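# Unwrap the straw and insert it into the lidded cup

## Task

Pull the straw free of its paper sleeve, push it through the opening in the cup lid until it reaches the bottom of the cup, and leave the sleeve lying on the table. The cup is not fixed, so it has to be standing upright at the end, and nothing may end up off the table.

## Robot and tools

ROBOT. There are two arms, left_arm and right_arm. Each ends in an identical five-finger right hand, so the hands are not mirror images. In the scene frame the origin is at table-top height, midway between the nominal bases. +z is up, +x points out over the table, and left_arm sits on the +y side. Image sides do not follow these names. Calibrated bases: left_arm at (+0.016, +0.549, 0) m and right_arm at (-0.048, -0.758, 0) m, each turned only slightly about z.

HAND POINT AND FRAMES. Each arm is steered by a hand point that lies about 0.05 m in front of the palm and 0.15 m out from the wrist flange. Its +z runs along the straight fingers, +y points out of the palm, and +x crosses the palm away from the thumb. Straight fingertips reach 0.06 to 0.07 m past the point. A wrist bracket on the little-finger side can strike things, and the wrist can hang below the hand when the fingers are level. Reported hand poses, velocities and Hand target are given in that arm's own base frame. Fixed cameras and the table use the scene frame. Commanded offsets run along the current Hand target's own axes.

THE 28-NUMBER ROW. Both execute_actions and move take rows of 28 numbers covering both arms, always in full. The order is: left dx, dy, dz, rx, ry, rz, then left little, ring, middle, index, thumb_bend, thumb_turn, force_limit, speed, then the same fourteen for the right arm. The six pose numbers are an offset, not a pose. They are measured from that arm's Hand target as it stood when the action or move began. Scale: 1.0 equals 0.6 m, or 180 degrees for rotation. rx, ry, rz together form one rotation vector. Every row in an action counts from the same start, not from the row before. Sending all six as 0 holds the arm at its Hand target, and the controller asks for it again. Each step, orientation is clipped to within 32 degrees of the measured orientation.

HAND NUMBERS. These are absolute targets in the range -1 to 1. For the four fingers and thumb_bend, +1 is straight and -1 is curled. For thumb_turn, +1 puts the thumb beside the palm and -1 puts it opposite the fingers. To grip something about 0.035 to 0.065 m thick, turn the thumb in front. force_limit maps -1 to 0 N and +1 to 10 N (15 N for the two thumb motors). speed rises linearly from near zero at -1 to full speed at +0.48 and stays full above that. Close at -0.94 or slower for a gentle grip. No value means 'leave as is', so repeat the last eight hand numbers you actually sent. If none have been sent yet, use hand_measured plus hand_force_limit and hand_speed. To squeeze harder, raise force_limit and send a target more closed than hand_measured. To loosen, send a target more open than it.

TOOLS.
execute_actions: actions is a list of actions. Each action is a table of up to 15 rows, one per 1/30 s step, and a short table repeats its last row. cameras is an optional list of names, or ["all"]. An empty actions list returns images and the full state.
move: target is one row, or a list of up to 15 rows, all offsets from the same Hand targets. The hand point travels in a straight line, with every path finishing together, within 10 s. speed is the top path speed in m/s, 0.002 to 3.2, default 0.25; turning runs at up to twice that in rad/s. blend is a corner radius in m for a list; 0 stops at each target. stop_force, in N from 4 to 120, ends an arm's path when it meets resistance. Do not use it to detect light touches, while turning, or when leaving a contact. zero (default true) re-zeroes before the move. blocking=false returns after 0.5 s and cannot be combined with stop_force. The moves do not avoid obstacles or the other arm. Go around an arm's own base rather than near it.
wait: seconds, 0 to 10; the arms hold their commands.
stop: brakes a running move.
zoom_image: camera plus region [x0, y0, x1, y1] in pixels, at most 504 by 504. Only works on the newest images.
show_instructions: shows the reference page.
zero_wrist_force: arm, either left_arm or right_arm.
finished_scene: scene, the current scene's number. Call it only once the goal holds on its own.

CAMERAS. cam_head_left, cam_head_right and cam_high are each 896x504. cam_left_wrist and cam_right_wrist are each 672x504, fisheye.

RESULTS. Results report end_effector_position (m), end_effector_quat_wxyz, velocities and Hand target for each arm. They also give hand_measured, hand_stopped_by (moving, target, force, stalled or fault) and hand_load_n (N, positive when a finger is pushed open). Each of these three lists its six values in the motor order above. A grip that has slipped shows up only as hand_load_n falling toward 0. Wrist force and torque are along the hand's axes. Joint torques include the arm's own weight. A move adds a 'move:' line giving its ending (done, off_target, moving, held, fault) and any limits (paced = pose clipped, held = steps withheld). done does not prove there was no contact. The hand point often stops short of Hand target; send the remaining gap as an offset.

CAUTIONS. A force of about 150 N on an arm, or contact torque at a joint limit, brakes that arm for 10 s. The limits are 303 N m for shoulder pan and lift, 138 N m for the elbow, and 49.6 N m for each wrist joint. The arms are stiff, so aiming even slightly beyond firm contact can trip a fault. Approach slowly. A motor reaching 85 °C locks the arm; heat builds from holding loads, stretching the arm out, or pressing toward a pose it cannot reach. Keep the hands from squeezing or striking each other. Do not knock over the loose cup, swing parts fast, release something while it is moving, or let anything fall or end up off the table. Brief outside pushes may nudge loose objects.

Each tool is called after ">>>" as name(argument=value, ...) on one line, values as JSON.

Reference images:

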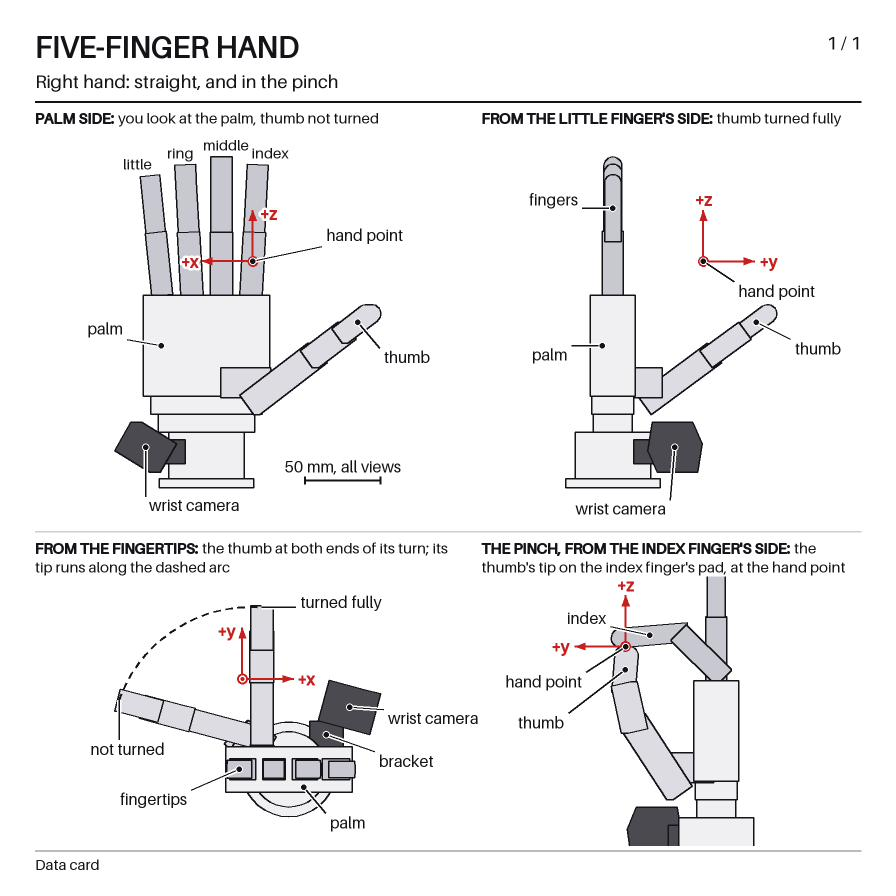

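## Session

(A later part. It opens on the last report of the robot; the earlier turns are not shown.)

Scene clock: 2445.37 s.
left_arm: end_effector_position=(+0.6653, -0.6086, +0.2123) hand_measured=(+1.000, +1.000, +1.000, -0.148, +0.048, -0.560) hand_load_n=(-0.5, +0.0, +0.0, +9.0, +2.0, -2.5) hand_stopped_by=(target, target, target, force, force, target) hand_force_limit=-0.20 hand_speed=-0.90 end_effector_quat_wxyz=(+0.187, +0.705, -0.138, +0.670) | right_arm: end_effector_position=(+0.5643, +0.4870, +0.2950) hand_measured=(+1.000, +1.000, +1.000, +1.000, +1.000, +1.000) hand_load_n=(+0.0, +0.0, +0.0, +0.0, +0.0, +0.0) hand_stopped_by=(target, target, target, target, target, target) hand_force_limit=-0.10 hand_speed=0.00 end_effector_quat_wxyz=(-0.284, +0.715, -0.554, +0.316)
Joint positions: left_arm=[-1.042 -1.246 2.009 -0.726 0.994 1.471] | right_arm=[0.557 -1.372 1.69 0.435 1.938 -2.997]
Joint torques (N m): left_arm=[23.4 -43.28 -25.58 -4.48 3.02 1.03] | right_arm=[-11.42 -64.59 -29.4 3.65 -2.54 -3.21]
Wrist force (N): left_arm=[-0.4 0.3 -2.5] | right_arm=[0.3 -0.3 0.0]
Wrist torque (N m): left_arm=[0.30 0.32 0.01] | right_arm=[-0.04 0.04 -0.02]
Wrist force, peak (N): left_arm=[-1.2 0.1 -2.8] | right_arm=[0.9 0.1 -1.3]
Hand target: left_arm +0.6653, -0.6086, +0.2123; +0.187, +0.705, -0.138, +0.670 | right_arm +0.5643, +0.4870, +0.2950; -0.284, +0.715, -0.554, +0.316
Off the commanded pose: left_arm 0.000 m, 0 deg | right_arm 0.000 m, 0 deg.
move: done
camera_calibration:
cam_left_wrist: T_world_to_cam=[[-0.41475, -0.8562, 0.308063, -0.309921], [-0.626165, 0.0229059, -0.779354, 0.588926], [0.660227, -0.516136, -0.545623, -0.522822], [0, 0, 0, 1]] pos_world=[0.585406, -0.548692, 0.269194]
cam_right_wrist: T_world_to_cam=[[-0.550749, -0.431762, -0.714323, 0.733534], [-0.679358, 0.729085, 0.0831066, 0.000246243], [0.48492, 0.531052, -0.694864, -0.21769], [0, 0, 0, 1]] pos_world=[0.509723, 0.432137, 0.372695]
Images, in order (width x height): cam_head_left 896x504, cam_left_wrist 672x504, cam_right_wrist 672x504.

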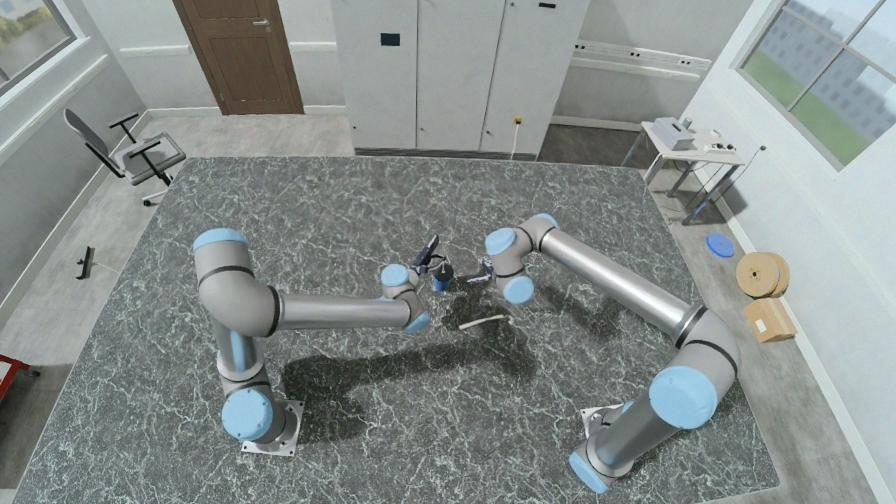

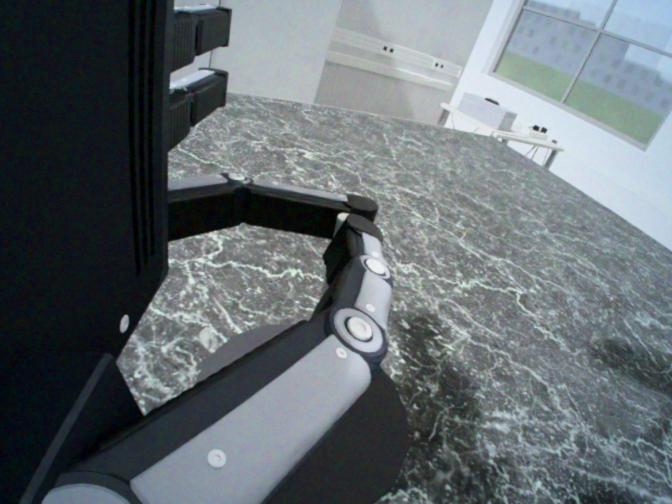

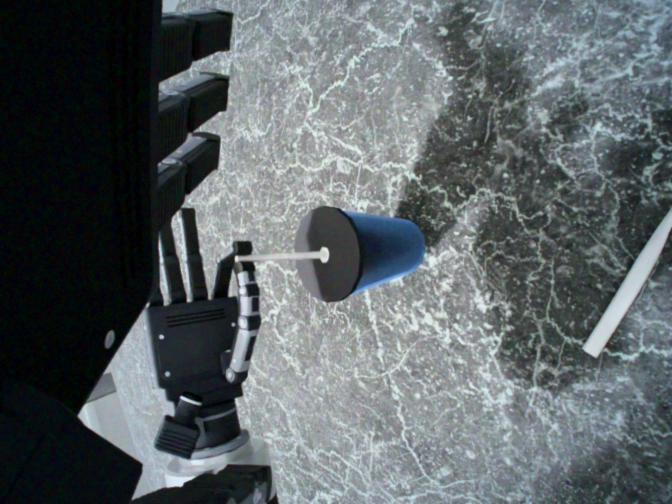

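>>> move(target=[-0.0249,-0.002,0.0008,0,0,0,1,1,1,-0.71,-0.4,-0.56,-0.2,-0.9,0,0,0,0,0,0,1,1,1,1,1,1,-0.1,0], speed=0.02, stop_force=4, cameras=["cam_right_wrist"])

Scene clock: 2453.23 s.
left_arm: end_effector_position=(+0.6653, -0.6086, +0.2002) hand_measured=(+1.000, +1.000, +1.000, -0.148, +0.048, -0.560) hand_load_n=(+0.0, +0.0, +0.0, +9.0, +2.5, -1.5) hand_stopped_by=(target, target, target, force, force, target) hand_force_limit=-0.20 hand_speed=-0.90 end_effector_quat_wxyz=(+0.187, +0.705, -0.138, +0.670) | right_arm: end_effector_position=(+0.5643, +0.4870, +0.2950) hand_measured=(+1.000, +1.000, +1.000, +1.000, +1.000, +1.000) hand_load_n=(+0.0, +0.0, +0.0, +0.0, +0.0, +0.0) hand_stopped_by=(target, target, target, target, target, target) hand_force_limit=-0.10 hand_speed=0.00 end_effector_quat_wxyz=(-0.284, +0.715, -0.554, +0.316)
Joint positions: left_arm=[-1.041 -1.231 2.016 -0.748 0.994 1.471] | right_arm=[0.557 -1.372 1.69 0.435 1.938 -2.997]
Joint torques (N m): left_arm=[18.09 -70.93 -39.88 0.27 1.61 -0.86] | right_arm=[-11.53 -65.3 -29.41 3.76 -2.29 -3.11]
Wrist force (N): left_arm=[-3.8 0.1 -2.3] | right_arm=[0.4 0.0 -0.2]
Wrist torque (N m): left_arm=[0.25 0.39 -0.04] | right_arm=[0.01 0.03 0.00]
Wrist force, peak (N): left_arm=[6.7 0.6 -3.1] | right_arm=[0.5 -0.6 -0.4]
Hand target: left_arm +0.6653, -0.6086, +0.2002; +0.187, +0.705, -0.138, +0.670 (not the last commanded pose) | right_arm +0.5643, +0.4870, +0.2950; -0.284, +0.715, -0.554, +0.316
Off the commanded pose: left_arm 0.003 m, 0 deg | right_arm 0.000 m, 0 deg.
move: contact (left_arm)
camera_calibration:
cam_right_wrist: T_world_to_cam=[[-0.550749, -0.431762, -0.714323, 0.733534], [-0.679358, 0.729085, 0.0831066, 0.000246243], [0.48492, 0.531052, -0.694864, -0.21769], [0, 0, 0, 1]] pos_world=[0.509723, 0.432137, 0.372695]
Images, in order (width x height): cam_right_wrist 672x504.

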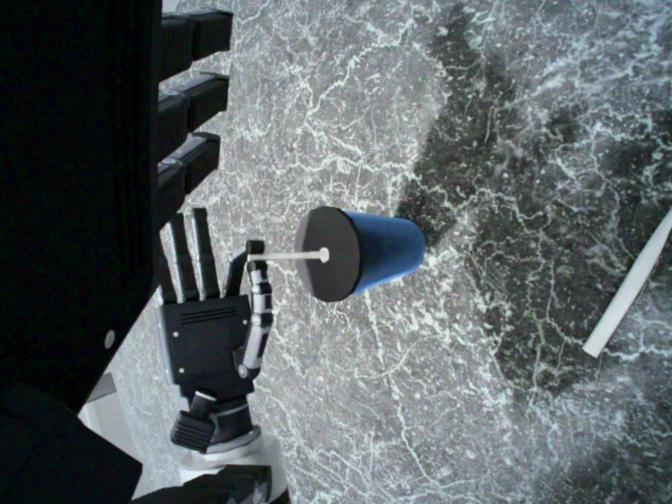

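>>> move(target=[[0,0,0,0,0,0,1,1,1,0.15,0.2,-0.56,-0.2,-0.7,0,0,0,0,0,0,1,1,1,1,1,1,-0.1,0],[0,-0.15,0,0,0,0,1,1,1,0.15,0.2,-0.56,-0.2,-0.7,0,0,0,0,0,0,1,1,1,1,1,1,-0.1,0],[0.17,-0.2,-0.05,0,0,0,1,1,1,0.15,0.2,-0.56,-0.2,-0.7,0,0,0,0,0,0,1,1,1,1,1,1,-0.1,0]], speed=[0.05, 0.06, 0.15], cameras=["cam_right_wrist","cam_head_left","cam_high"])

>>> zoom_image(camera="cam_head_left", region=[390, 210, 490, 310])

>>> zoom_image(camera="cam_right_wrist", region=[220, 160, 480, 360])

Scene clock: 2475.20 s.
left_arm: end_effector_position=(+0.6983, -0.4824, +0.2931) hand_measured=(+1.000, +1.000, +1.000, +0.150, +0.200, -0.560) hand_load_n=(+0.0, +0.0, +0.0, +0.0, +0.0, +0.0) hand_stopped_by=(target, target, target, target, target, target) hand_force_limit=-0.20 hand_speed=-0.70 end_effector_quat_wxyz=(+0.187, +0.705, -0.138, +0.670) | right_arm: end_effector_position=(+0.5643, +0.4870, +0.2950) hand_measured=(+1.000, +1.000, +1.000, +1.000, +1.000, +1.000) hand_load_n=(+0.0, -0.5, +0.0, +0.0, +0.0, +0.0) hand_stopped_by=(target, target, target, target, target, target) hand_force_limit=-0.10 hand_speed=0.00 end_effector_quat_wxyz=(-0.284, +0.715, -0.554, +0.316)
Joint positions: left_arm=[-0.868 -1.417 2.052 -0.601 1.168 1.478] | right_arm=[0.557 -1.372 1.69 0.435 1.938 -2.997]
Joint torques (N m): left_arm=[22.65 -55.95 -43.18 0.31 3.27 -0.84] | right_arm=[-10.38 -64.52 -29.19 3.74 -2.08 -3.32]
Wrist force (N): left_arm=[-0.8 -0.3 -2.2] | right_arm=[0.4 -0.2 -0.2]
Wrist torque (N m): left_arm=[0.29 0.38 -0.14] | right_arm=[0.00 0.02 0.00]
Wrist force, peak (N): left_arm=[-4.4 0.4 -2.6] | right_arm=[0.8 -0.4 -0.4]
Hand target: left_arm +0.6983, -0.4823, +0.2933; +0.187, +0.705, -0.138, +0.670 | right_arm +0.5643, +0.4870, +0.2950; -0.284, +0.715, -0.554, +0.316
Off the commanded pose: left_arm 0.000 m, 0 deg | right_arm 0.000 m, 0 deg.
move: done
camera_calibration:
cam_right_wrist: T_world_to_cam=[[-0.550749, -0.431762, -0.714323, 0.733534], [-0.679358, 0.729085, 0.0831066, 0.000246243], [0.48492, 0.531052, -0.694864, -0.21769], [0, 0, 0, 1]] pos_world=[0.509723, 0.432137, 0.372695]
Images, in order (width x height): cam_head_left 896x504, cam_high 896x504, cam_right_wrist 672x504.

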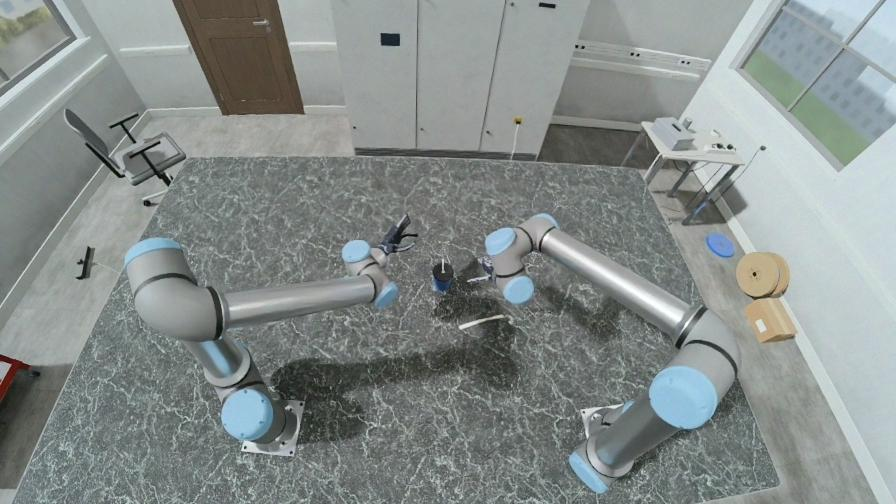

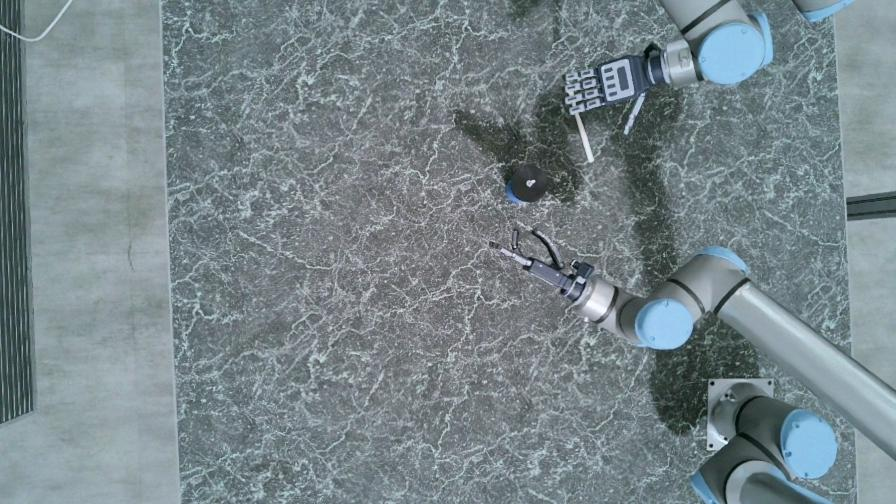

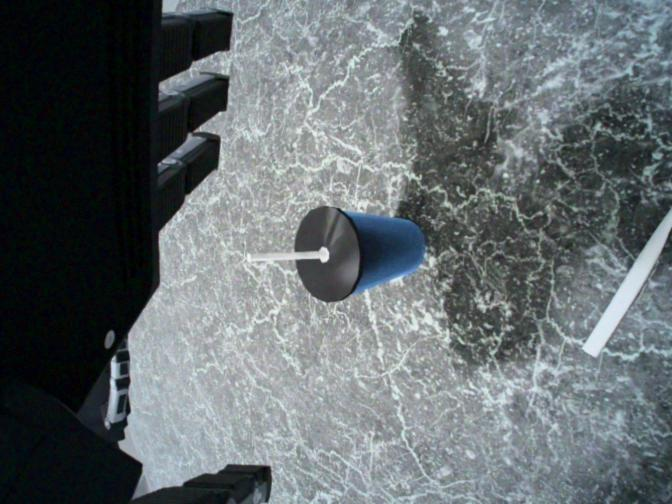

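Scaled by 5.040 from the camera's 896x504 image, which has a finer 1280x720 frame.

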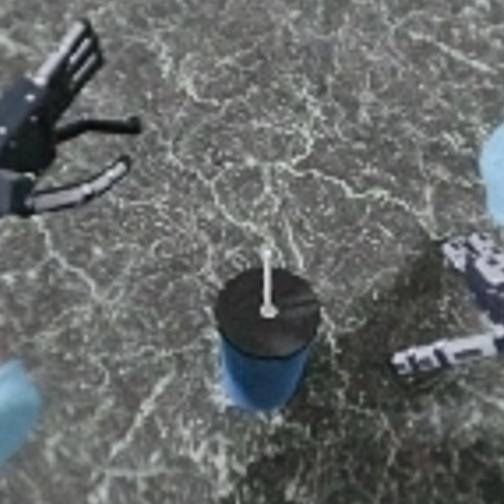

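Scaled by 1.938 from the camera's 672x504 image, which has a finer 960x720 frame.

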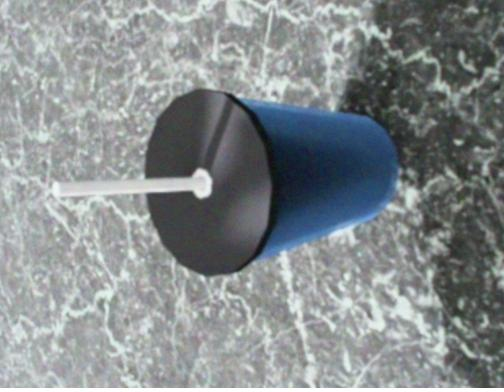

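>>> finished_scene(scene=1)

The scene is finished: the task was done.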